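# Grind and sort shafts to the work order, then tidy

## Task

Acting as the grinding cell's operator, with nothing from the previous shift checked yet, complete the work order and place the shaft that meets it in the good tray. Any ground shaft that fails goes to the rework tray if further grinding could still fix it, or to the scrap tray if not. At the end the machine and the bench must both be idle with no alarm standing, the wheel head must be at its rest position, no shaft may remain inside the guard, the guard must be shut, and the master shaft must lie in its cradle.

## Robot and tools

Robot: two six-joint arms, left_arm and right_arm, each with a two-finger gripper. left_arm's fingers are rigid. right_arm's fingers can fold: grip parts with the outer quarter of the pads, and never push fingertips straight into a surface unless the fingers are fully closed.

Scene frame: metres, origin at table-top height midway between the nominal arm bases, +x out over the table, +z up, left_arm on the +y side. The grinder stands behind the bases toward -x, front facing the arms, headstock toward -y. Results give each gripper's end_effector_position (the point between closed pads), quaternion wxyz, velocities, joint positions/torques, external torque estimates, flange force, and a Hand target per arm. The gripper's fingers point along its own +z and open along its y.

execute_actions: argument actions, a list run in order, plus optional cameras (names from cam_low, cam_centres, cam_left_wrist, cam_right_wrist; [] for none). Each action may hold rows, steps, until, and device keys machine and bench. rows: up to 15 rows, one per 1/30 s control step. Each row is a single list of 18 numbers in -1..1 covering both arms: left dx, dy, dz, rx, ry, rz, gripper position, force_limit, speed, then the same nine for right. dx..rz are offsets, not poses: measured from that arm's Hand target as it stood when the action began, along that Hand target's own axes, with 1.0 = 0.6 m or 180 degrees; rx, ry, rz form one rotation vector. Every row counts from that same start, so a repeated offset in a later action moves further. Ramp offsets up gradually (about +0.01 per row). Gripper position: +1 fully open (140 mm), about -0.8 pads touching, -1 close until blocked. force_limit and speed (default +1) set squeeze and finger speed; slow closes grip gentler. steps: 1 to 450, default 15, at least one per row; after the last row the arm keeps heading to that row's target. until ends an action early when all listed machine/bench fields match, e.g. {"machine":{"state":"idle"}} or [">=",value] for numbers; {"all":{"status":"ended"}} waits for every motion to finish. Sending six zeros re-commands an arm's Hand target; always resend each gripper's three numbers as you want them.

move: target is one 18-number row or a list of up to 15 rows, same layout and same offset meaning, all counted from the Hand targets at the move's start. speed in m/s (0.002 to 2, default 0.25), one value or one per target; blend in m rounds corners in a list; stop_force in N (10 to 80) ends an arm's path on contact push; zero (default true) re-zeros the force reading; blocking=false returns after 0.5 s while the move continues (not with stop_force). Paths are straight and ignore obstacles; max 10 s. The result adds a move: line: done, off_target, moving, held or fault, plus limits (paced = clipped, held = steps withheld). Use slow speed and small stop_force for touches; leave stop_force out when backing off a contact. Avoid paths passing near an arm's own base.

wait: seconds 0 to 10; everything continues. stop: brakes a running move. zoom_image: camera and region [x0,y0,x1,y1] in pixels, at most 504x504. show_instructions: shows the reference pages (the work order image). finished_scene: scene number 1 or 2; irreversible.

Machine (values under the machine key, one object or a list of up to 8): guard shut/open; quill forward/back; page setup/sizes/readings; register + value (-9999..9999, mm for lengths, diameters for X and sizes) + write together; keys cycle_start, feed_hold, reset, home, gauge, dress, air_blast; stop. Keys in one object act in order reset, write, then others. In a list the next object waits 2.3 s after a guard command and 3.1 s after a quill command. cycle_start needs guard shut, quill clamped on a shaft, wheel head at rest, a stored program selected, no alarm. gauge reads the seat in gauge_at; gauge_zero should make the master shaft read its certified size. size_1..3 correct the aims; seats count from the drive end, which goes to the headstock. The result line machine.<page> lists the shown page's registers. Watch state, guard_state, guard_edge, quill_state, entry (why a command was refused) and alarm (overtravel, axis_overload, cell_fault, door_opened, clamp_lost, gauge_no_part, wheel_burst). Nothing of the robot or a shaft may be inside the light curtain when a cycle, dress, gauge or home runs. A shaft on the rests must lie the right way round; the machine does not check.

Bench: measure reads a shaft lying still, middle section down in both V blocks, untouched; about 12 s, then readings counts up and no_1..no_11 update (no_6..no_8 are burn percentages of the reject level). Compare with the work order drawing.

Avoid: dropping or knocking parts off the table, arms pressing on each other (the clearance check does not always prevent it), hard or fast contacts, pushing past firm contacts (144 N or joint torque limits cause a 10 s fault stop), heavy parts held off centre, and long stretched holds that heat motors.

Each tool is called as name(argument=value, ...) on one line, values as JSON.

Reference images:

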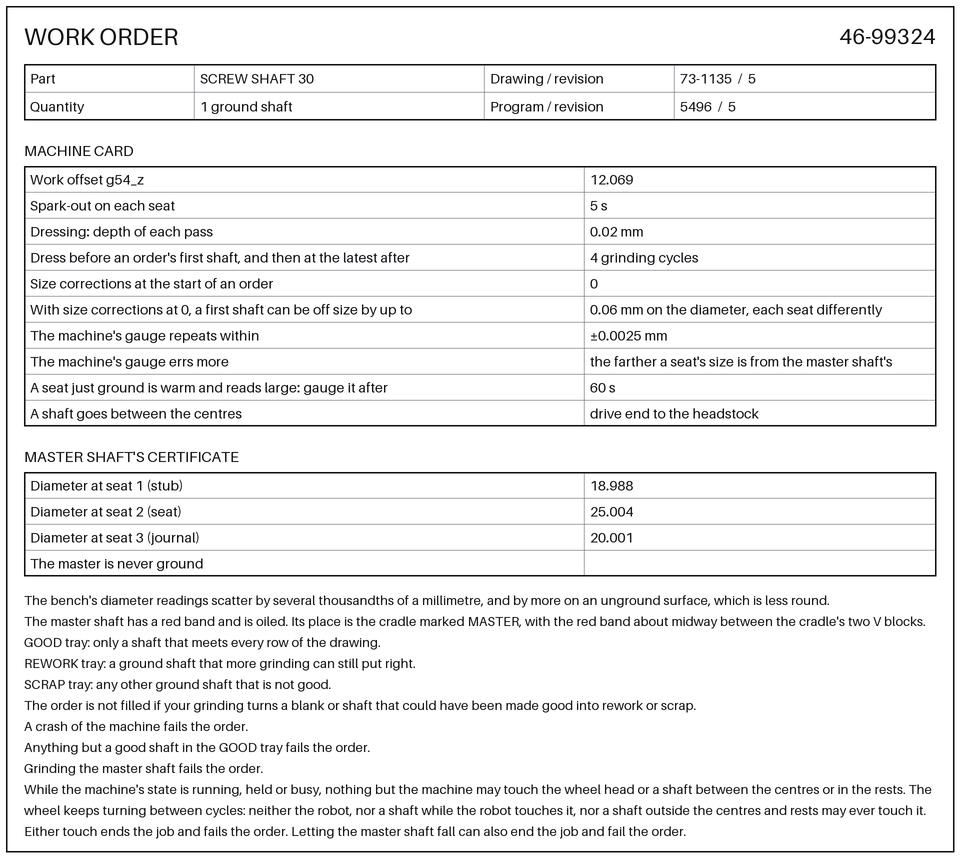

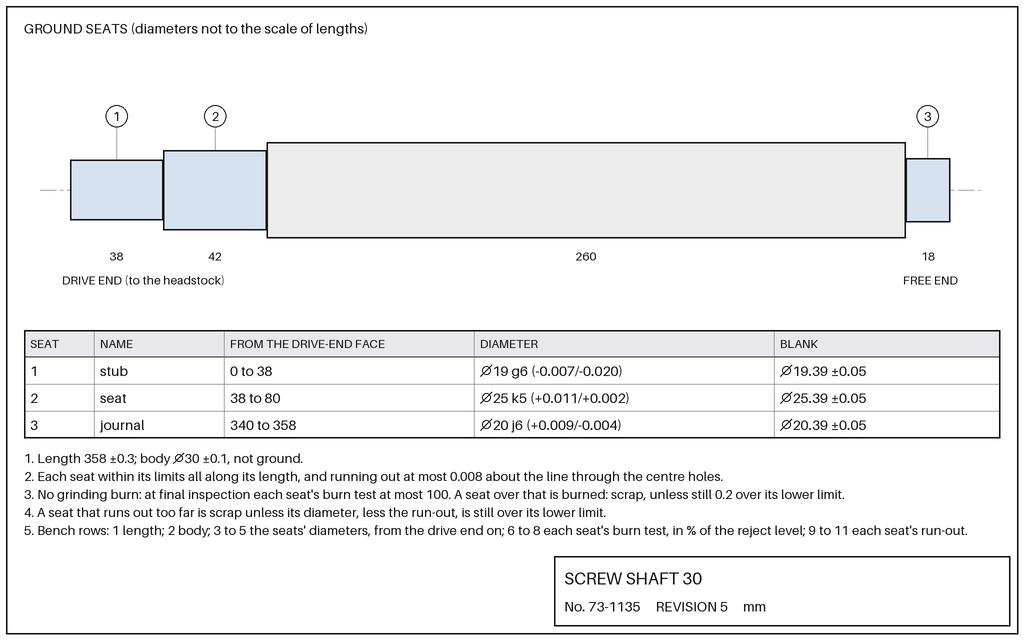

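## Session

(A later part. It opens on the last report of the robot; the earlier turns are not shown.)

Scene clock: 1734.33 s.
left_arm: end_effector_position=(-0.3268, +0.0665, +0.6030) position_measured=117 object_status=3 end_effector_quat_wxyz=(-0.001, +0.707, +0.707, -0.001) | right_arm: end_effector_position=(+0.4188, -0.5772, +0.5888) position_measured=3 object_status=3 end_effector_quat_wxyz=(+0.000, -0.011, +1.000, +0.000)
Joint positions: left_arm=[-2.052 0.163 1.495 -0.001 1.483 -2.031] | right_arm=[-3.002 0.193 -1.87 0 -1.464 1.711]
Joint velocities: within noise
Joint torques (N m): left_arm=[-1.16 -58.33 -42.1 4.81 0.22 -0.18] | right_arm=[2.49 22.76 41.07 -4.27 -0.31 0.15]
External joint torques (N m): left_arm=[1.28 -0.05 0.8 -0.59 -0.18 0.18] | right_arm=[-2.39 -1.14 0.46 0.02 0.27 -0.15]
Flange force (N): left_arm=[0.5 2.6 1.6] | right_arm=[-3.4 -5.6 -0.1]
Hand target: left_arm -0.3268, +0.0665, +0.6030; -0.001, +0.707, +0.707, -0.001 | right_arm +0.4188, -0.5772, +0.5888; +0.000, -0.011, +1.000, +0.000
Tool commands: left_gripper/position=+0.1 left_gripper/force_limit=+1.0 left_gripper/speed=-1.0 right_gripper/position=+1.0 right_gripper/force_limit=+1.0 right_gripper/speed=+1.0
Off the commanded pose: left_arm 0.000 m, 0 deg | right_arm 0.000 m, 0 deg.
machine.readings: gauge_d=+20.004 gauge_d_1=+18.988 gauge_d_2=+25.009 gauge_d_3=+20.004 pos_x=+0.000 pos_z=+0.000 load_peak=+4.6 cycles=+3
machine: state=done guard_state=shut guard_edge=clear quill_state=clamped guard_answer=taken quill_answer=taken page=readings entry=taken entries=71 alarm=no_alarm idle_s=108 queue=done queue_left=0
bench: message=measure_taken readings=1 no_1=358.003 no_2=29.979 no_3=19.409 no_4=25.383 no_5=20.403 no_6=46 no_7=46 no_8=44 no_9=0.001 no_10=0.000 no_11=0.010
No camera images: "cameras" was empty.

execute_actions(actions=[{"machine": [{"register": "gauge_at", "value": 2, "write": true, "gauge": true}], "steps": 240, "until": {"machine": {"queue": "done", "state": "done"}}}, {"machine": [{"register": "gauge_at", "value": 2, "write": true, "gauge": true}], "steps": 240, "until": {"machine": {"queue": "done", "state": "done"}}}], cameras=[])

execute_actions(actions=[{"machine": [{"register": "gauge_at", "value": 2, "write": true, "gauge": true}], "steps": 240, "until": {"machine": {"queue": "done", "state": "done"}}}], cameras=[])

execute_actions(actions=[{"machine": [{"register": "gauge_at", "value": 2, "write": true, "gauge": true}], "steps": 240, "until": {"machine": {"queue": "done", "state": "done"}}}], cameras=[])

Scene clock: 1756.13 s.
left_arm: end_effector_position=(-0.3268, +0.0665, +0.6030) position_measured=117 object_status=3 end_effector_quat_wxyz=(-0.001, +0.707, +0.707, -0.001) | right_arm: end_effector_position=(+0.4188, -0.5772, +0.5888) position_measured=3 object_status=3 end_effector_quat_wxyz=(+0.000, -0.011, +1.000, +0.000)
Joint positions: left_arm=[-2.052 0.163 1.495 -0.001 1.483 -2.031] | right_arm=[-3.002 0.193 -1.87 0 -1.464 1.711]
Joint velocities: within noise
Joint torques (N m): left_arm=[-1.14 -58.13 -42.28 4.81 0.21 -0.18] | right_arm=[2.5 22.58 41.12 -4.31 -0.29 0.19]
External joint torques (N m): left_arm=[1.28 -0.57 0.9 -0.58 -0.16 0.18] | right_arm=[-2.28 -1.15 0.3 0.07 0.24 -0.19]
External joint torques at the end of the 1st action: left_arm=[1.02 -0.3 0.74 -0.6 -0.16 0.21] | right_arm=[-2.66 -1.45 0.24 0.06 0.25 -0.13]
Flange force (N): left_arm=[1.5 3.1 1.7] | right_arm=[-3.2 -5.5 0.2]
Flange force at the end of the 1st action (N): left_arm=[0.9 2.4 1.4] | right_arm=[-3.7 -6.2 0.3]
Hand target: left_arm -0.3268, +0.0665, +0.6030; -0.001, +0.707, +0.707, -0.001 | right_arm +0.4188, -0.5772, +0.5888; +0.000, -0.011, +1.000, +0.000
Tool commands: left_gripper/position=+0.1 left_gripper/force_limit=+1.0 left_gripper/speed=-1.0 right_gripper/position=+1.0 right_gripper/force_limit=+1.0 right_gripper/speed=+1.0
Off the commanded pose: left_arm 0.000 m, 0 deg | right_arm 0.000 m, 0 deg.
machine.readings: gauge_d=+25.008 gauge_d_1=+18.988 gauge_d_2=+25.008 gauge_d_3=+20.004 pos_x=+0.000 pos_z=+0.000 load_peak=+4.6 cycles=+3
machine: state=done guard_state=shut guard_edge=clear quill_state=clamped guard_answer=taken quill_answer=taken page=readings entry=taken entries=75 alarm=no_alarm idle_s=129 queue=done queue_left=0
bench: message=measure_taken readings=1 no_1=358.003 no_2=29.979 no_3=19.409 no_4=25.383 no_5=20.403 no_6=46 no_7=46 no_8=44 no_9=0.001 no_10=0.000 no_11=0.010
No camera images: "cameras" was empty.

Scene clock: 1760.40 s.
left_arm: end_effector_position=(-0.3268, +0.0665, +0.6030) position_measured=117 object_status=3 end_effector_quat_wxyz=(-0.001, +0.707, +0.707, -0.001) | right_arm: end_effector_position=(+0.4188, -0.5772, +0.5888) position_measured=3 object_status=3 end_effector_quat_wxyz=(+0.000, -0.011, +1.000, +0.000)
Joint positions: left_arm=[-2.052 0.163 1.495 -0.001 1.483 -2.031] | right_arm=[-3.002 0.193 -1.87 0 -1.464 1.711]
Joint velocities: within noise
Joint torques (N m): left_arm=[-1.13 -58.84 -42.08 4.81 0.23 -0.14] | right_arm=[2.41 22.62 41.27 -4.32 -0.28 0.17]
External joint torques (N m): left_arm=[1.16 1.07 0.99 -0.62 -0.2 0.14] | right_arm=[-2.2 -1.53 0.12 0.08 0.24 -0.17]
Flange force (N): left_arm=[-0.7 1.9 2.1] | right_arm=[-3.6 -5.2 0.5]
Hand target: left_arm -0.3268, +0.0665, +0.6030; -0.001, +0.707, +0.707, -0.001 | right_arm +0.4188, -0.5772, +0.5888; +0.000, -0.011, +1.000, +0.000
Tool commands: left_gripper/position=+0.1 left_gripper/force_limit=+1.0 left_gripper/speed=-1.0 right_gripper/position=+1.0 right_gripper/force_limit=+1.0 right_gripper/speed=+1.0
Off the commanded pose: left_arm 0.000 m, 0 deg | right_arm 0.000 m, 0 deg.
machine.readings: gauge_d=+25.008 gauge_d_1=+18.988 gauge_d_2=+25.008 gauge_d_3=+20.004 pos_x=+0.000 pos_z=+0.000 load_peak=+4.6 cycles=+3
machine: state=done guard_state=shut guard_edge=clear quill_state=clamped guard_answer=taken quill_answer=taken page=readings entry=taken entries=77 alarm=no_alarm idle_s=133 queue=done queue_left=0
bench: message=measure_taken readings=1 no_1=358.003 no_2=29.979 no_3=19.409 no_4=25.383 no_5=20.403 no_6=46 no_7=46 no_8=44 no_9=0.001 no_10=0.000 no_11=0.010
No camera images: "cameras" was empty.

Scene clock: 1764.67 s.
left_arm: end_effector_position=(-0.3268, +0.0665, +0.6030) position_measured=117 object_status=3 end_effector_quat_wxyz=(-0.001, +0.707, +0.707, -0.001) | right_arm: end_effector_position=(+0.4188, -0.5772, +0.5888) position_measured=3 object_status=3 end_effector_quat_wxyz=(+0.000, -0.011, +1.000, +0.000)
Joint positions: left_arm=[-2.052 0.163 1.495 -0.001 1.483 -2.031] | right_arm=[-3.002 0.193 -1.87 0 -1.464 1.711]
Joint velocities: within noise
Joint torques (N m): left_arm=[-1.02 -58.45 -42.16 4.79 0.13 -0.17] | right_arm=[2.51 22.67 41.1 -4.27 -0.25 0.21]
External joint torques (N m): left_arm=[1.08 0.13 0.93 -0.58 -0.09 0.17] | right_arm=[-2.56 -0.84 0.31 0.02 0.2 -0.21]
Flange force (N): left_arm=[0.6 2.3 1.7] | right_arm=[-2.8 -6.2 0.0]
Hand target: left_arm -0.3268, +0.0665, +0.6030; -0.001, +0.707, +0.707, -0.001 | right_arm +0.4188, -0.5772, +0.5888; +0.000, -0.011, +1.000, +0.000
Tool commands: left_gripper/position=+0.1 left_gripper/force_limit=+1.0 left_gripper/speed=-1.0 right_gripper/position=+1.0 right_gripper/force_limit=+1.0 right_gripper/speed=+1.0
Off the commanded pose: left_arm 0.000 m, 0 deg | right_arm 0.000 m, 0 deg.
machine.readings: gauge_d=+25.008 gauge_d_1=+18.988 gauge_d_2=+25.008 gauge_d_3=+20.004 pos_x=+0.000 pos_z=+0.000 load_peak=+4.6 cycles=+3
machine: state=done guard_state=shut guard_edge=clear quill_state=clamped guard_answer=taken quill_answer=taken page=readings entry=taken entries=79 alarm=no_alarm idle_s=138 queue=done queue_left=0
bench: message=measure_taken readings=1 no_1=358.003 no_2=29.979 no_3=19.409 no_4=25.383 no_5=20.403 no_6=46 no_7=46 no_8=44 no_9=0.001 no_10=0.000 no_11=0.010
No camera images: "cameras" was empty.

execute_actions(actions=[{"machine": {"guard": "open"}, "steps": 240, "until": {"machine": {"guard_state": "open"}}}], cameras=[])

move(target=[[-0.0225, -0.53, 0.09, 0, 0, 0, 0.1, 1, -1, 0, 0, 0, 0, 0, 0, 1, 1, 1], [-0.0225, -0.53, 0.60, 0, 0, 0, 0.1, 1, -1, 0, 0, 0, 0, 0, 0, 1, 1, 1]], speed=[0.3, 0.2], blend=[0.03, 0], cameras=["cam_left_wrist", "cam_centres"])

Scene clock: 1775.87 s.
left_arm: end_effector_position=(-0.3268, +0.0665, +0.6030) position_measured=117 object_status=3 end_effector_quat_wxyz=(-0.001, +0.707, +0.707, -0.001) | right_arm: end_effector_position=(+0.4188, -0.5772, +0.5888) position_measured=3 object_status=3 end_effector_quat_wxyz=(+0.000, -0.011, +1.000, +0.000)
Joint positions: left_arm=[-2.052 0.163 1.495 -0.001 1.483 -2.031] | right_arm=[-3.002 0.193 -1.87 0 -1.464 1.711]
Joint velocities: within noise
Joint torques (N m): left_arm=[-0.92 -58.52 -42.03 4.87 0.18 -0.14] | right_arm=[2.51 22.82 41.24 -4.31 -0.26 0.17]
External joint torques (N m): left_arm=[0.72 1.61 1.11 -0.69 -0.16 0.14] | right_arm=[-2.32 -1.32 0.28 0.06 0.22 -0.17]
Flange force (N): left_arm=[-1.0 1.0 2.3] | right_arm=[-3.5 -5.5 0.2]
Hand target: left_arm -0.3268, +0.0665, +0.6030; -0.001, +0.707, +0.707, -0.001 | right_arm +0.4188, -0.5772, +0.5888; +0.000, -0.011, +1.000, +0.000
Tool commands: left_gripper/position=+0.1 left_gripper/force_limit=+1.0 left_gripper/speed=-1.0 right_gripper/position=+1.0 right_gripper/force_limit=+1.0 right_gripper/speed=+1.0
Off the commanded pose: left_arm 0.000 m, 0 deg | right_arm 0.000 m, 0 deg.
machine.readings: gauge_d=+25.008 gauge_d_1=+18.988 gauge_d_2=+25.008 gauge_d_3=+20.004 pos_x=+0.000 pos_z=+0.000 load_peak=+4.6 cycles=+3
machine: state=done guard_state=open guard_edge=clear quill_state=clamped guard_answer=taken quill_answer=taken page=readings entry=taken entries=79 alarm=no_alarm idle_s=149 queue=running queue_left=0
bench: message=measure_taken readings=1 no_1=358.003 no_2=29.979 no_3=19.409 no_4=25.383 no_5=20.403 no_6=46 no_7=46 no_8=44 no_9=0.001 no_10=0.000 no_11=0.010
No camera images: "cameras" was empty.

Scene clock: 1779.03 s.
left_arm: end_effector_position=(-0.6454, +0.0532, +0.2436) position_measured=117 object_status=3 end_effector_quat_wxyz=(-0.001, +0.707, +0.707, -0.001) | right_arm: end_effector_position=(+0.4188, -0.5772, +0.5888) position_measured=3 object_status=3 end_effector_quat_wxyz=(+0.000, -0.011, +1.000, +0.000)
Joint positions: left_arm=[-2.386 0.64 1.482 -0.001 1.018 -2.364] | right_arm=[-3.002 0.193 -1.87 0 -1.464 1.711]
Joint velocities: within noise
Joint torques (N m): left_arm=[-1.29 -97.08 -36.06 4.09 0.35 -0.2] | right_arm=[2.59 22.79 41.05 -4.29 -0.26 0.19]
External joint torques (N m): left_arm=[1.29 -0.07 0.66 -0.49 -0.32 0.2] | right_arm=[-2.51 -1.11 0.29 0.05 0.2 -0.19]
Flange force (N): left_arm=[0.3 2.6 0.8] | right_arm=[-3.2 -6.0 0.1]
Hand target: left_arm -0.6454, +0.0532, +0.2435; -0.001, +0.707, +0.707, -0.001 | right_arm +0.4188, -0.5772, +0.5888; +0.000, -0.011, +1.000, +0.000
Off the commanded pose: left_arm 0.000 m, 0 deg | right_arm 0.000 m, 0 deg.
machine.readings: gauge_d=+25.008 gauge_d_1=+18.988 gauge_d_2=+25.008 gauge_d_3=+20.004 pos_x=+0.000 pos_z=+0.000 load_peak=+4.6 cycles=+3
machine: state=done guard_state=open guard_edge=clear quill_state=clamped guard_answer=taken quill_answer=taken page=readings entry=taken entries=79 alarm=no_alarm idle_s=152 queue=done queue_left=0
bench: message=measure_taken readings=1 no_1=358.003 no_2=29.979 no_3=19.409 no_4=25.383 no_5=20.403 no_6=46 no_7=46 no_8=44 no_9=0.001 no_10=0.000 no_11=0.010
move: done
Images, in order (width x height): cam_centres 896x504, cam_left_wrist 896x504.

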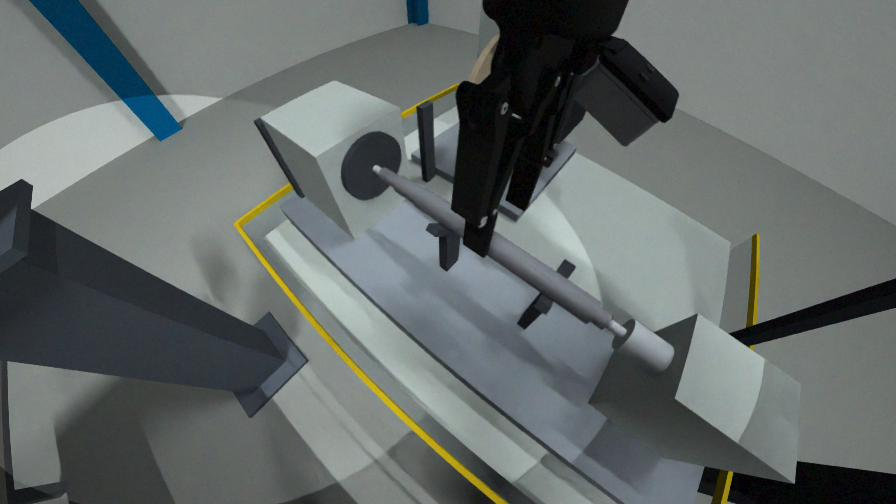

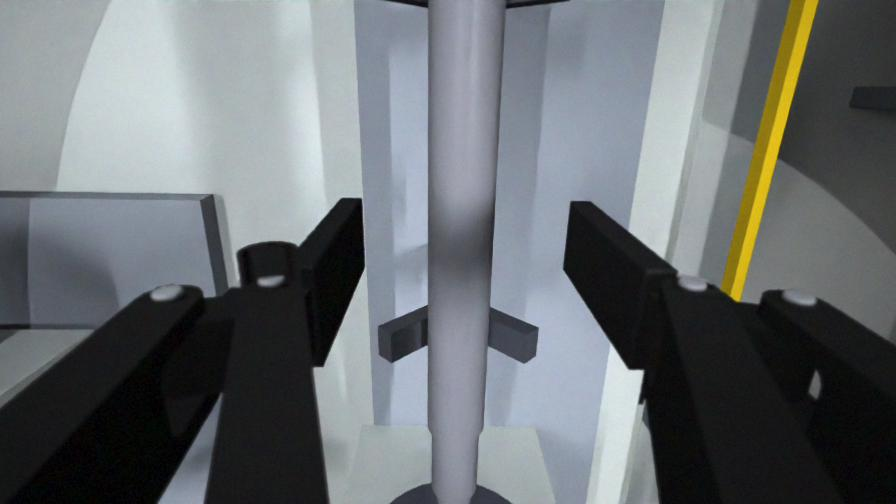

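move(target=[0, 0.001, 0.0892, 0, 0, 0, 0.1, 1, -1, 0, 0, 0, 0, 0, 0, 1, 1, 1], speed=0.1, cameras=["cam_left_wrist"])

Scene clock: 1782.93 s.
left_arm: end_effector_position=(-0.6449, +0.0532, +0.1901) position_measured=117 object_status=3 end_effector_quat_wxyz=(-0.001, +0.707, +0.707, -0.001) | right_arm: end_effector_position=(+0.4188, -0.5772, +0.5888) position_measured=3 object_status=3 end_effector_quat_wxyz=(+0.000, -0.011, +1.000, +0.000)
Joint positions: left_arm=[-2.386 0.688 1.511 -0.001 0.942 -2.364] | right_arm=[-3.002 0.193 -1.87 0 -1.464 1.711]
Joint velocities: within noise
Joint torques (N m): left_arm=[-1.41 -98.83 -33.53 3.93 0.07 -0.2] | right_arm=[2.97 22.86 41.07 -4.3 -0.26 0.19]
External joint torques (N m): left_arm=[1.47 0.98 0.35 -0.55 -0.04 0.2] | right_arm=[-2.86 -1.66 0.15 0.08 0.21 -0.19]
Flange force (N): left_arm=[-1.7 1.1 1.1] | right_arm=[-4.0 -6.7 0.4]
Hand target: left_arm -0.6448, +0.0532, +0.1900; -0.001, +0.707, +0.707, -0.001 | right_arm +0.4188, -0.5772, +0.5888; +0.000, -0.011, +1.000, +0.000
Off the commanded pose: left_arm 0.000 m, 0 deg | right_arm 0.000 m, 0 deg.
machine.readings: gauge_d=+25.008 gauge_d_1=+18.988 gauge_d_2=+25.008 gauge_d_3=+20.004 pos_x=+0.000 pos_z=+0.000 load_peak=+4.6 cycles=+3
machine: state=done guard_state=open guard_edge=clear quill_state=clamped guard_answer=taken quill_answer=taken page=readings entry=taken entries=79 alarm=no_alarm idle_s=156 queue=done queue_left=0
bench: message=measure_taken readings=1 no_1=358.003 no_2=29.979 no_3=19.409 no_4=25.383 no_5=20.403 no_6=46 no_7=46 no_8=44 no_9=0.001 no_10=0.000 no_11=0.010
move: done
Images, in order (width x height): cam_left_wrist 896x504.

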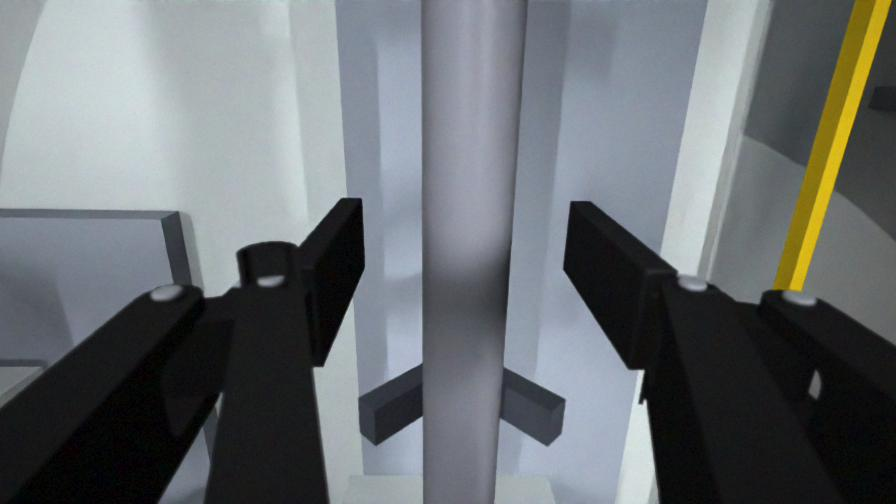

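execute_actions(actions=[{"rows": [[0, 0, 0, 0, 0, 0, -1, 1, 0.8, 0, 0, 0, 0, 0, 0, 1, 1, 1]], "steps": 60}], cameras=[])

Scene clock: 1788.47 s.
left_arm: end_effector_position=(-0.6449, +0.0532, +0.1900) position_measured=191 object_status=2 end_effector_quat_wxyz=(-0.001, +0.707, +0.707, -0.001) | right_arm: end_effector_position=(+0.4188, -0.5772, +0.5888) position_measured=3 object_status=3 end_effector_quat_wxyz=(+0.000, -0.011, +1.000, +0.000)
Joint positions: left_arm=[-2.386 0.688 1.511 -0.001 0.941 -2.364] | right_arm=[-3.002 0.193 -1.87 0 -1.464 1.711]
Joint velocities: within noise
Joint torques (N m): left_arm=[7.06 -87.58 -27.95 6.96 0.19 -0.1] | right_arm=[2.39 22.73 41.09 -4.31 -0.25 0.19]
External joint torques (N m): left_arm=[-7.25 -11.07 -5.53 -3.56 -0.17 0.1] | right_arm=[-2.44 -0.87 0.48 0.04 0.2 -0.19]
Flange force (N): left_arm=[6.9 -5.2 -12.7] | right_arm=[-3.0 -5.8 -0.3]
Hand target: left_arm -0.6448, +0.0532, +0.1900; -0.001, +0.707, +0.707, -0.001 | right_arm +0.4188, -0.5772, +0.5888; +0.000, -0.011, +1.000, +0.000
Off the commanded pose: left_arm 0.000 m, 0 deg | right_arm 0.000 m, 0 deg.
machine.readings: gauge_d=+25.008 gauge_d_1=+18.988 gauge_d_2=+25.008 gauge_d_3=+20.004 pos_x=+0.000 pos_z=+0.000 load_peak=+4.6 cycles=+3
machine: state=done guard_state=open guard_edge=clear quill_state=clamped guard_answer=taken quill_answer=taken page=readings entry=taken entries=79 alarm=no_alarm idle_s=161 queue=done queue_left=0
bench: message=measure_taken readings=1 no_1=358.003 no_2=29.979 no_3=19.409 no_4=25.383 no_5=20.403 no_6=46 no_7=46 no_8=44 no_9=0.001 no_10=0.000 no_11=0.010
No camera images: "cameras" was empty.

execute_actions(actions=[{"machine": {"quill": "back"}, "steps": 200, "until": {"machine": {"quill_state": "back"}}}], cameras=[])

move(target=[[0.0217, 0, -0.001, 0, 0, 0, -1, 1, 0.8, 0, 0, 0, 0, 0, 0, 1, 1, 1], [0.0217, 0, -0.05, 0, 0, 0, -1, 1, 0.8, 0, 0, 0, 0, 0, 0, 1, 1, 1]], speed=[0.03, 0.05], cameras=["cam_left_wrist", "cam_centres"])

Scene clock: 1794.57 s.
left_arm: end_effector_position=(-0.6448, +0.0532, +0.1900) position_measured=191 object_status=2 end_effector_quat_wxyz=(-0.001, +0.707, +0.707, -0.001) | right_arm: end_effector_position=(+0.4188, -0.5772, +0.5888) position_measured=3 object_status=3 end_effector_quat_wxyz=(+0.000, -0.011, +1.000, +0.000)
Joint positions: left_arm=[-2.386 0.688 1.511 -0.001 0.941 -2.364] | right_arm=[-3.002 0.193 -1.87 0 -1.464 1.711]
Joint velocities: within noise
Joint torques (N m): left_arm=[7.19 -94.1 -30.19 6.66 1.12 -0.19] | right_arm=[2.85 22.83 41.12 -4.29 -0.26 0.17]
External joint torques (N m): left_arm=[-7.24 -4.31 -3.15 -3.26 -1.09 0.19] | right_arm=[-2.74 -1.39 0.29 0.05 0.21 -0.17]
Flange force (N): left_arm=[5.3 -6.4 -3.9] | right_arm=[-3.7 -6.4 0.2]
Hand target: left_arm -0.6448, +0.0532, +0.1900; -0.001, +0.707, +0.707, -0.001 | right_arm +0.4188, -0.5772, +0.5888; +0.000, -0.011, +1.000, +0.000
Tool commands: left_gripper/position=-1.0 left_gripper/force_limit=+1.0 left_gripper/speed=+0.8 right_gripper/position=+1.0 right_gripper/force_limit=+1.0 right_gripper/speed=+1.0
Off the commanded pose: left_arm 0.000 m, 0 deg | right_arm 0.000 m, 0 deg.
machine.readings: gauge_d=+25.008 gauge_d_1=+0.000 gauge_d_2=+0.000 gauge_d_3=+0.000 pos_x=+0.000 pos_z=+0.000 load_peak=+4.6 cycles=+3
machine: state=idle guard_state=open guard_edge=clear quill_state=back guard_answer=taken quill_answer=taken page=readings entry=taken entries=79 alarm=no_alarm idle_s=167 queue=running queue_left=0
bench: message=measure_taken readings=1 no_1=358.003 no_2=29.979 no_3=19.409 no_4=25.383 no_5=20.403 no_6=46 no_7=46 no_8=44 no_9=0.001 no_10=0.000 no_11=0.010
No camera images: "cameras" was empty.

Scene clock: 1795.97 s.
left_arm: end_effector_position=(-0.6448, +0.0662, +0.2199) position_measured=191 object_status=2 end_effector_quat_wxyz=(-0.001, +0.707, +0.707, -0.001) | right_arm: end_effector_position=(+0.4188, -0.5772, +0.5888) position_measured=3 object_status=3 end_effector_quat_wxyz=(+0.000, -0.011, +1.000, +0.000)
Joint positions: left_arm=[-2.397 0.648 1.52 -0.001 0.973 -2.375] | right_arm=[-3.002 0.193 -1.87 0 -1.464 1.711]
Joint velocities: within noise
Joint torques (N m): left_arm=[-1.34 -107.68 -43.07 4.16 0.32 -0.11] | right_arm=[2.42 22.77 41.03 -4.28 -0.27 0.18]
External joint torques (N m): left_arm=[1.27 12.47 9.2 -0.71 -0.29 0.11] | right_arm=[-2.3 -1.29 0.36 0.05 0.22 -0.18]
Flange force (N): left_arm=[3.1 5.2 16.5] | right_arm=[-3.5 -5.4 0.0]
Hand target: left_arm -0.6448, +0.0662, +0.2200; -0.001, +0.707, +0.707, -0.001 | right_arm +0.4188, -0.5772, +0.5888; +0.000, -0.011, +1.000, +0.000
Off the commanded pose: left_arm 0.000 m, 0 deg | right_arm 0.000 m, 0 deg.
machine.readings: gauge_d=+25.008 gauge_d_1=+0.000 gauge_d_2=+0.000 gauge_d_3=+0.000 pos_x=+0.000 pos_z=+0.000 load_peak=+4.6 cycles=+3
machine: state=idle guard_state=open guard_edge=clear quill_state=back guard_answer=taken quill_answer=taken page=readings entry=taken entries=79 alarm=no_alarm idle_s=169 queue=done queue_left=0
bench: message=measure_taken readings=1 no_1=358.003 no_2=29.979 no_3=19.409 no_4=25.383 no_5=20.403 no_6=46 no_7=46 no_8=44 no_9=0.001 no_10=0.000 no_11=0.010
move: done
Images, in order (width x height): cam_centres 896x504, cam_left_wrist 896x504.

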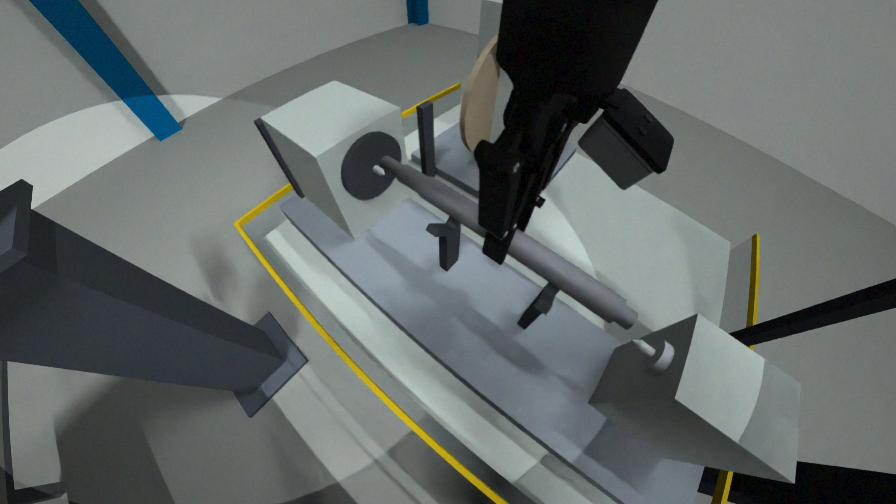

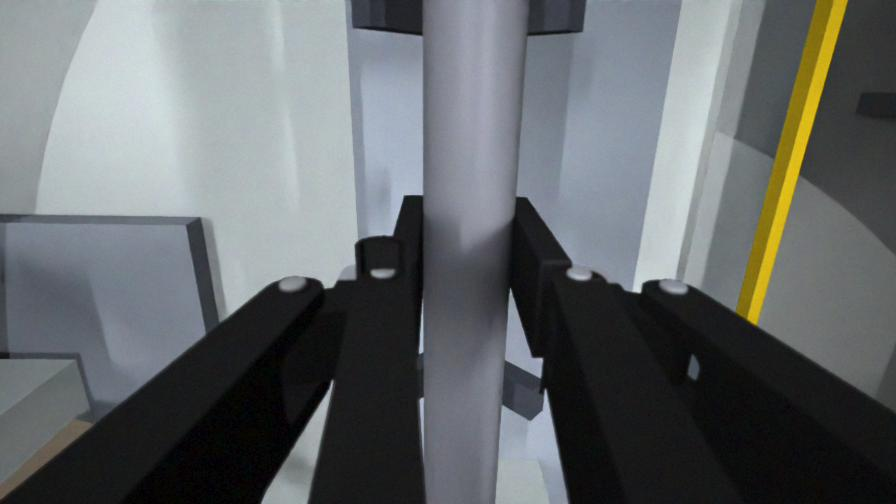

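move(target=[[0, 0, -0.4, 0, 0, 0, -1, 1, 0.8, 0, 0, 0, 0, 0, 0, 1, 1, 1], [0.1015, 1.0, -0.42, 0, 0, -0.26, -1, 1, 0.8, 0, 0, 0, 0, 0, 0, 1, 1, 1]], speed=[0.2, 0.25], blend=[0.03, 0], cameras=["cam_left_wrist"])

Scene clock: 1805.23 s.
left_arm: end_effector_position=(-0.0444, +0.1268, +0.4710) position_measured=191 object_status=2 end_effector_quat_wxyz=(-0.001, +0.368, +0.930, +0.000) | right_arm: end_effector_position=(+0.4188, -0.5772, +0.5888) position_measured=3 object_status=3 end_effector_quat_wxyz=(+0.000, -0.011, +1.000, +0.000)
Joint positions: left_arm=[-1.616 0.027 1.887 -0.002 1.227 -2.411] | right_arm=[-3.002 0.193 -1.87 0 -1.464 1.711]
Joint velocities: within noise
Joint torques (N m): left_arm=[-2.87 -52.18 -48.9 4.65 0.03 0.04] | right_arm=[2.63 22.84 41.11 -4.26 -0.3 0.21]
External joint torques (N m): left_arm=[2.91 10.49 10.1 -0.7 0 -0.04] | right_arm=[-2.59 -1.05 0.4 0 0.25 -0.21]
Flange force (N): left_arm=[-4.0 3.5 19.2] | right_arm=[-3.3 -6.2 0.0]
Hand target: left_arm -0.0443, +0.1268, +0.4710; -0.001, +0.368, +0.930, +0.000 | right_arm +0.4188, -0.5772, +0.5888; +0.000, -0.011, +1.000, +0.000
Off the commanded pose: left_arm 0.000 m, 0 deg | right_arm 0.000 m, 0 deg.
machine.readings: gauge_d=+25.008 gauge_d_1=+0.000 gauge_d_2=+0.000 gauge_d_3=+0.000 pos_x=+0.000 pos_z=+0.000 load_peak=+4.6 cycles=+3
machine: state=idle guard_state=open guard_edge=clear quill_state=back guard_answer=taken quill_answer=taken page=readings entry=taken entries=79 alarm=no_alarm idle_s=178 queue=done queue_left=0
bench: message=measure_taken readings=1 no_1=358.003 no_2=29.979 no_3=19.409 no_4=25.383 no_5=20.403 no_6=46 no_7=46 no_8=44 no_9=0.001 no_10=0.000 no_11=0.010
move: done
Images, in order (width x height): cam_left_wrist 896x504.

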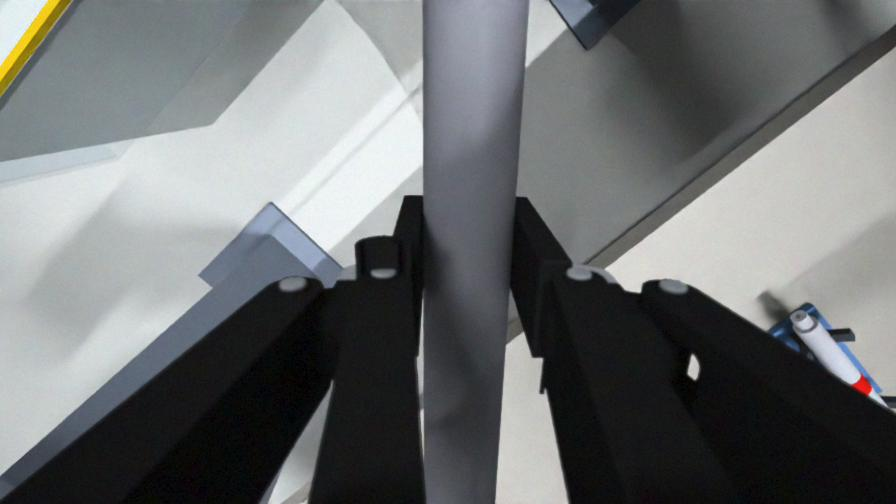

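execute_actions(actions=[{"machine": {"guard": "shut"}, "steps": 3}], cameras=[])

move(target=[[-0.8306, 0.4944, 0.085, 0, 0, -0.2378, -1, 1, 0.8, 0, 0, 0, 0, 0, 0, 1, 1, 1], [-0.8306, 0.4944, 0.59, 0, 0, -0.2378, -1, 1, 0.8, 0, 0, 0, 0, 0, 0, 1, 1, 1]], speed=[0.25, 0.15], blend=[0.03, 0], cameras=["cam_left_wrist", "cam_low"])

Scene clock: 1816.73 s.
left_arm: end_effector_position=(-0.0443, +0.1268, +0.4710) position_measured=191 object_status=2 end_effector_quat_wxyz=(-0.001, +0.368, +0.930, +0.000) | right_arm: end_effector_position=(+0.4188, -0.5772, +0.5888) position_measured=3 object_status=3 end_effector_quat_wxyz=(+0.000, -0.011, +1.000, +0.000)
Joint positions: left_arm=[-1.616 0.027 1.887 -0.002 1.227 -2.411] | right_arm=[-3.002 0.193 -1.87 0 -1.464 1.711]
Joint velocities: within noise
Joint torques (N m): left_arm=[-0.91 -51.46 -48.79 4.72 0.08 -0.14] | right_arm=[2.56 22.54 41.15 -4.32 -0.26 0.21]
External joint torques (N m): left_arm=[0.99 9.69 9.94 -0.76 -0.05 0.14] | right_arm=[-2.55 -0.74 0.38 0.06 0.21 -0.21]
Flange force (N): left_arm=[-0.9 2.1 18.7] | right_arm=[-2.7 -6.2 -0.1]
Hand target: left_arm -0.0443, +0.1268, +0.4710; -0.001, +0.368, +0.930, +0.000 | right_arm +0.4188, -0.5772, +0.5888; +0.000, -0.011, +1.000, +0.000
Tool commands: left_gripper/position=-1.0 left_gripper/force_limit=+1.0 left_gripper/speed=+0.8 right_gripper/position=+1.0 right_gripper/force_limit=+1.0 right_gripper/speed=+1.0
Off the commanded pose: left_arm 0.000 m, 0 deg | right_arm 0.000 m, 0 deg.
machine.readings: gauge_d=+25.008 gauge_d_1=+0.000 gauge_d_2=+0.000 gauge_d_3=+0.000 pos_x=+0.000 pos_z=+0.000 load_peak=+4.6 cycles=+3
machine: state=idle guard_state=between guard_edge=clear quill_state=back guard_answer=taken quill_answer=taken page=readings entry=taken entries=79 alarm=no_alarm idle_s=189 queue=running queue_left=0
bench: message=measure_taken readings=1 no_1=358.003 no_2=29.979 no_3=19.409 no_4=25.383 no_5=20.403 no_6=46 no_7=46 no_8=44 no_9=0.001 no_10=0.000 no_11=0.010
No camera images: "cameras" was empty.

Scene clock: 1821.57 s.
left_arm: end_effector_position=(+0.5214, +0.0015, +0.1162) position_measured=191 object_status=2 end_effector_quat_wxyz=(-0.001, +0.004, +1.000, +0.000) | right_arm: end_effector_position=(+0.4188, -0.5772, +0.5888) position_measured=3 object_status=3 end_effector_quat_wxyz=(+0.000, -0.011, +1.000, +0.000)
Joint positions: left_arm=[-0.911 0.817 1.426 -0.002 0.9 -2.452] | right_arm=[-3.002 0.193 -1.87 0 -1.464 1.711]
Joint velocities: within noise
Joint torques (N m): left_arm=[-0.77 -120.18 -40.3 3.95 -0.37 -0.18] | right_arm=[2.58 22.8 41.03 -4.33 -0.25 0.19]
External joint torques (N m): left_arm=[1.26 13.15 8.01 -0.65 0.4 0.18] | right_arm=[-2.53 -1.03 0.43 0.08 0.2 -0.19]
Flange force (N): left_arm=[1.0 3.6 14.6] | right_arm=[-3.2 -6.0 -0.2]
Hand target: left_arm +0.5214, +0.0015, +0.1161; -0.001, +0.004, +1.000, +0.000 | right_arm +0.4188, -0.5772, +0.5888; +0.000, -0.011, +1.000, +0.000
Off the commanded pose: left_arm 0.000 m, 0 deg | right_arm 0.000 m, 0 deg.
machine.readings: gauge_d=+25.008 gauge_d_1=+0.000 gauge_d_2=+0.000 gauge_d_3=+0.000 pos_x=+0.000 pos_z=+0.000 load_peak=+4.6 cycles=+3
machine: state=idle guard_state=shut guard_edge=clear quill_state=back guard_answer=taken quill_answer=taken page=readings entry=taken entries=79 alarm=no_alarm idle_s=194 queue=done queue_left=0
bench: message=measure_taken readings=1 no_1=358.003 no_2=29.979 no_3=19.409 no_4=25.383 no_5=20.403 no_6=46 no_7=46 no_8=44 no_9=0.001 no_10=0.000 no_11=0.010
move: done
Images, in order (width x height): cam_low 896x504, cam_left_wrist 896x504.

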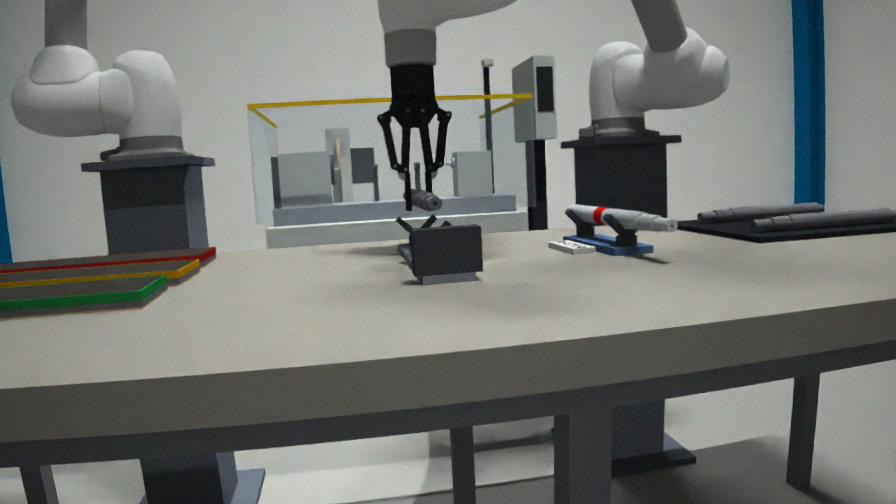

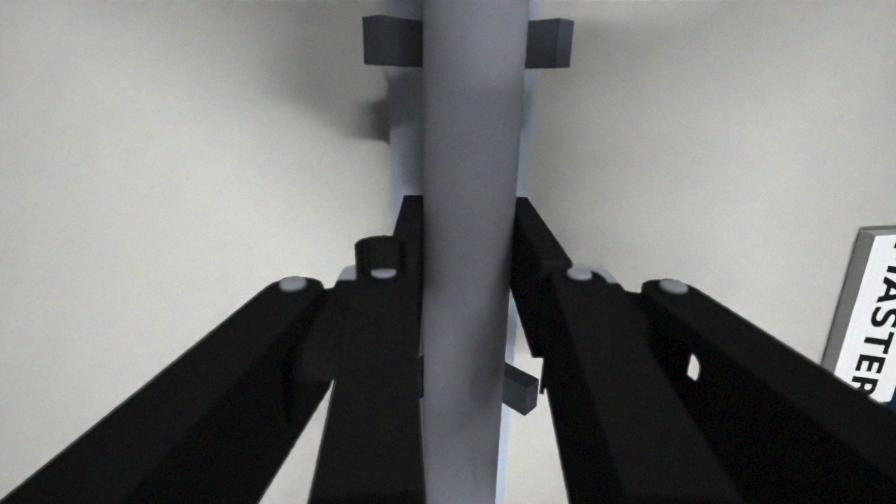

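move(target=[-0.001, 0.001, 0.03, 0, 0, 0, -1, 1, 0.8, 0, 0, 0, 0, 0, 0, 1, 1, 1], speed=0.08, cameras=[])

move(target=[0, 0, 0.06, 0, 0, 0, -1, 1, 0.8, 0, 0, 0, 0, 0, 0, 1, 1, 1], speed=0.015, stop_force=10, cameras=["cam_left_wrist"])

Scene clock: 1827.30 s.
left_arm: end_effector_position=(+0.5219, +0.0021, +0.0982) position_measured=191 object_status=2 end_effector_quat_wxyz=(-0.001, +0.004, +1.000, +0.000) | right_arm: end_effector_position=(+0.4188, -0.5772, +0.5888) position_measured=3 object_status=3 end_effector_quat_wxyz=(+0.000, -0.011, +1.000, +0.000)
Joint positions: left_arm=[-0.91 0.835 1.429 -0.002 0.878 -2.451] | right_arm=[-3.002 0.193 -1.87 0 -1.464 1.711]
Joint velocities: within noise
Joint torques (N m): left_arm=[-0.6 -118.68 -39.73 3.83 0.56 -0.13] | right_arm=[2.4 22.55 40.96 -4.27 -0.26 0.18]
External joint torques (N m): left_arm=[0.86 10.76 7.9 -0.59 -0.53 0.13] | right_arm=[-2.36 -1.05 0.33 0.04 0.21 -0.18]
Flange force (N): left_arm=[4.3 6.5 13.2] | right_arm=[-3.1 -5.6 0.0]
Hand target: left_arm +0.5219, +0.0021, +0.0981; -0.001, +0.004, +1.000, +0.000 | right_arm +0.4188, -0.5772, +0.5888; +0.000, -0.011, +1.000, +0.000
Off the commanded pose: left_arm 0.000 m, 0 deg | right_arm 0.000 m, 0 deg.
machine.readings: gauge_d=+25.008 gauge_d_1=+0.000 gauge_d_2=+0.000 gauge_d_3=+0.000 pos_x=+0.000 pos_z=+0.000 load_peak=+4.6 cycles=+3
machine: state=idle guard_state=shut guard_edge=clear quill_state=back guard_answer=taken quill_answer=taken page=readings entry=taken entries=79 alarm=no_alarm idle_s=200 queue=done queue_left=0
bench: message=measure_taken readings=1 no_1=358.003 no_2=29.979 no_3=19.409 no_4=25.383 no_5=20.403 no_6=46 no_7=46 no_8=44 no_9=0.001 no_10=0.000 no_11=0.010
move: done
No camera images: "cameras" was empty.

Scene clock: 1829.80 s.
left_arm: end_effector_position=(+0.5219, +0.0021, +0.0704) position_measured=191 object_status=2 end_effector_quat_wxyz=(-0.001, +0.004, +1.000, +0.000) | right_arm: end_effector_position=(+0.4188, -0.5772, +0.5888) position_measured=3 object_status=3 end_effector_quat_wxyz=(+0.000, -0.011, +1.000, +0.000)
Joint positions: left_arm=[-0.91 0.865 1.433 -0.002 0.845 -2.451] | right_arm=[-3.002 0.193 -1.87 0 -1.464 1.711]
Joint velocities: within noise
Joint torques (N m): left_arm=[0.42 -99.05 -32.42 4.19 -2.94 0.04] | right_arm=[2.71 22.57 41.1 -4.35 -0.3 0.21]
External joint torques (N m): left_arm=[-0.19 -9.49 1.59 -1.04 2.97 -0.04] | right_arm=[-2.65 -0.85 0.39 0.1 0.25 -0.21]
Flange force (N): left_arm=[7.9 8.5 -13.6] | right_arm=[-2.9 -6.3 0.0]
Hand target: left_arm +0.5219, +0.0021, +0.0703; -0.001, +0.004, +1.000, +0.000 (not the last commanded pose) | right_arm +0.4188, -0.5772, +0.5888; +0.000, -0.011, +1.000, +0.000
Off the commanded pose: left_arm 0.008 m, 0 deg | right_arm 0.000 m, 0 deg.
machine.readings: gauge_d=+25.008 gauge_d_1=+0.000 gauge_d_2=+0.000 gauge_d_3=+0.000 pos_x=+0.000 pos_z=+0.000 load_peak=+4.6 cycles=+3
machine: state=idle guard_state=shut guard_edge=clear quill_state=back guard_answer=taken quill_answer=taken page=readings entry=taken entries=79 alarm=no_alarm idle_s=202 queue=done queue_left=0
bench: message=measure_taken readings=1 no_1=358.003 no_2=29.979 no_3=19.409 no_4=25.383 no_5=20.403 no_6=46 no_7=46 no_8=44 no_9=0.001 no_10=0.000 no_11=0.010
move: contact (left_arm)
Images, in order (width x height): cam_left_wrist 896x504.

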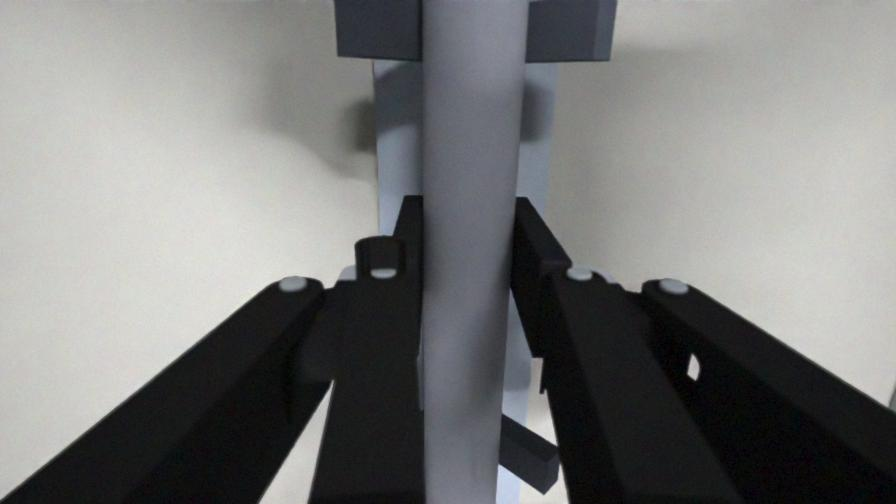

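execute_actions(actions=[{"rows": [[0, 0, 0, 0, 0, 0, 0.1, 1, -1, 0, 0, 0, 0, 0, 0, 1, 1, 1]], "steps": 70}], cameras=[])

move(target=[0, 0, -0.35, 0, 0, 0, 0.1, 1, -1, 0, 0, 0, 0, 0, 0, 1, 1, 1], speed=0.2, cameras=["cam_left_wrist", "cam_low"])

execute_actions(actions=[{"bench": {"measure": true}, "steps": 420, "until": {"bench": {"readings": [">=", 2]}}}], cameras=[])

Scene clock: 1837.00 s.
left_arm: end_effector_position=(+0.5219, +0.0021, +0.0703) position_measured=117 object_status=3 end_effector_quat_wxyz=(-0.001, +0.004, +1.000, +0.000) | right_arm: end_effector_position=(+0.4188, -0.5772, +0.5888) position_measured=3 object_status=3 end_effector_quat_wxyz=(+0.000, -0.011, +1.000, +0.000)
Joint positions: left_arm=[-0.91 0.865 1.433 -0.002 0.845 -2.451] | right_arm=[-3.002 0.193 -1.87 0 -1.464 1.711]
Joint velocities: within noise
Joint torques (N m): left_arm=[-0.85 -107.04 -31.09 3.69 0.11 -0.2] | right_arm=[2.3 23.03 41.03 -4.29 -0.27 0.18]
External joint torques (N m): left_arm=[1.12 -2.35 0.02 -0.52 -0.09 0.2] | right_arm=[-2.14 -1.19 0.48 0.04 0.22 -0.18]
Flange force (N): left_arm=[0.9 3.2 -2.4] | right_arm=[-3.5 -5.1 -0.2]
Hand target: left_arm +0.5219, +0.0021, +0.0703; -0.001, +0.004, +1.000, +0.000 | right_arm +0.4188, -0.5772, +0.5888; +0.000, -0.011, +1.000, +0.000
Off the commanded pose: left_arm 0.000 m, 0 deg | right_arm 0.000 m, 0 deg.
machine.readings: gauge_d=+25.008 gauge_d_1=+0.000 gauge_d_2=+0.000 gauge_d_3=+0.000 pos_x=+0.000 pos_z=+0.000 load_peak=+4.6 cycles=+3
machine: state=idle guard_state=shut guard_edge=clear quill_state=back guard_answer=taken quill_answer=taken page=readings entry=taken entries=79 alarm=no_alarm idle_s=209 queue=done queue_left=0
bench: message=measure_taken readings=1 no_1=358.003 no_2=29.979 no_3=19.409 no_4=25.383 no_5=20.403 no_6=46 no_7=46 no_8=44 no_9=0.001 no_10=0.000 no_11=0.010
No camera images: "cameras" was empty.

Scene clock: 1838.57 s.
left_arm: end_effector_position=(+0.5223, +0.0022, +0.2802) position_measured=117 object_status=3 end_effector_quat_wxyz=(-0.001, +0.004, +1.000, +0.000) | right_arm: end_effector_position=(+0.4188, -0.5772, +0.5888) position_measured=3 object_status=3 end_effector_quat_wxyz=(+0.000, -0.011, +1.000, +0.000)
Joint positions: left_arm=[-0.909 0.673 1.349 -0.001 1.12 -2.451] | right_arm=[-3.002 0.193 -1.87 0 -1.464 1.711]
Joint velocities: within noise
Joint torques (N m): left_arm=[-0.69 -100.59 -37.94 4.41 0.28 -0.17] | right_arm=[2.55 22.29 41.18 -4.32 -0.3 0.19]
External joint torques (N m): left_arm=[1.27 -0.63 0.77 -0.61 -0.24 0.17] | right_arm=[-2.49 -0.7 0.32 0.06 0.25 -0.19]
Flange force (N): left_arm=[0.9 3.5 0.4] | right_arm=[-2.5 -6.0 0.1]
Hand target: left_arm +0.5223, +0.0021, +0.2803; -0.001, +0.004, +1.000, +0.000 | right_arm +0.4188, -0.5772, +0.5888; +0.000, -0.011, +1.000, +0.000
Off the commanded pose: left_arm 0.000 m, 0 deg | right_arm 0.000 m, 0 deg.
machine.readings: gauge_d=+25.008 gauge_d_1=+0.000 gauge_d_2=+0.000 gauge_d_3=+0.000 pos_x=+0.000 pos_z=+0.000 load_peak=+4.6 cycles=+3
machine: state=idle guard_state=shut guard_edge=clear quill_state=back guard_answer=taken quill_answer=taken page=readings entry=taken entries=79 alarm=no_alarm idle_s=211 queue=done queue_left=0
bench: message=measure_taken readings=1 no_1=358.003 no_2=29.979 no_3=19.409 no_4=25.383 no_5=20.403 no_6=46 no_7=46 no_8=44 no_9=0.001 no_10=0.000 no_11=0.010
move: done
Images, in order (width x height): cam_low 896x504, cam_left_wrist 896x504.

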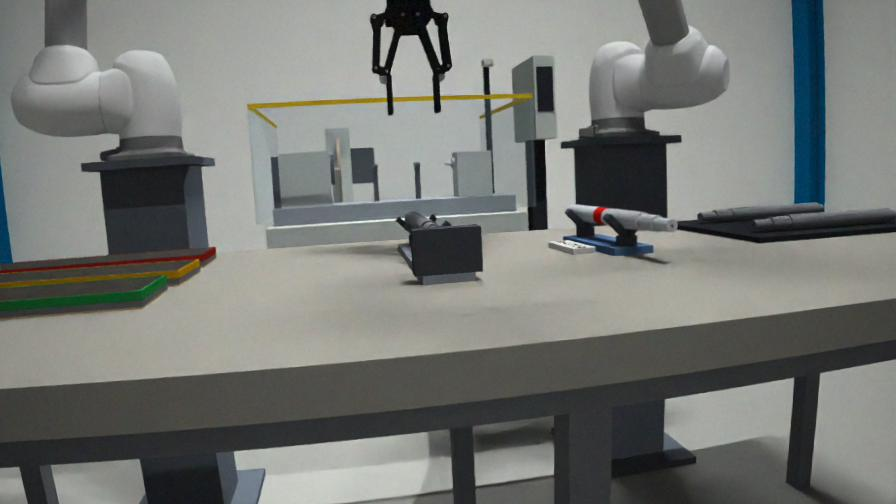

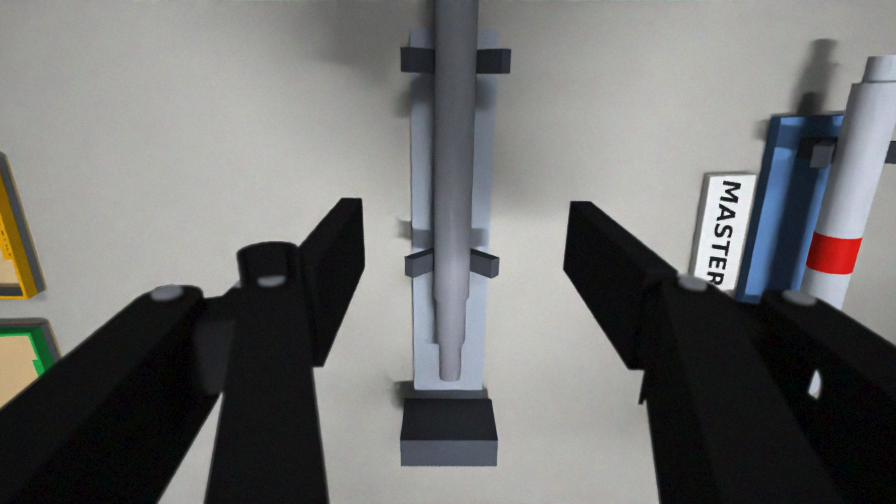

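Scene clock: 1850.77 s.
left_arm: end_effector_position=(+0.5223, +0.0021, +0.2803) position_measured=117 object_status=3 end_effector_quat_wxyz=(-0.001, +0.004, +1.000, +0.000) | right_arm: end_effector_position=(+0.4188, -0.5772, +0.5888) position_measured=3 object_status=3 end_effector_quat_wxyz=(+0.000, -0.011, +1.000, +0.000)
Joint positions: left_arm=[-0.909 0.673 1.349 -0.002 1.12 -2.451] | right_arm=[-3.002 0.193 -1.87 0 -1.464 1.711]
Joint velocities: within noise
Joint torques (N m): left_arm=[-1.23 -99.8 -37.92 4.41 0.19 -0.21] | right_arm=[2.72 22.7 41.12 -4.31 -0.26 0.17]
External joint torques (N m): left_arm=[1.52 -1.64 0.63 -0.61 -0.15 0.21] | right_arm=[-2.45 -1.47 0.28 0.08 0.21 -0.17]
Flange force (N): left_arm=[1.3 4.4 -0.5] | right_arm=[-3.7 -5.8 0.2]
Hand target: left_arm +0.5223, +0.0021, +0.2803; -0.001, +0.004, +1.000, +0.000 | right_arm +0.4188, -0.5772, +0.5888; +0.000, -0.011, +1.000, +0.000
Tool commands: left_gripper/position=+0.1 left_gripper/force_limit=+1.0 left_gripper/speed=-1.0 right_gripper/position=+1.0 right_gripper/force_limit=+1.0 right_gripper/speed=+1.0
Off the commanded pose: left_arm 0.000 m, 0 deg | right_arm 0.000 m, 0 deg.
machine.readings: gauge_d=+25.008 gauge_d_1=+0.000 gauge_d_2=+0.000 gauge_d_3=+0.000 pos_x=+0.000 pos_z=+0.000 load_peak=+4.6 cycles=+3
machine: state=idle guard_state=shut guard_edge=clear quill_state=back guard_answer=taken quill_answer=taken page=readings entry=taken entries=79 alarm=no_alarm idle_s=223 queue=done queue_left=0
bench: message=measure_taken readings=2 no_1=357.999 no_2=29.967 no_3=18.993 no_4=25.008 no_5=20.007 no_6=43 no_7=47 no_8=42 no_9=0.000 no_10=0.000 no_11=0.000
No camera images: "cameras" was empty.


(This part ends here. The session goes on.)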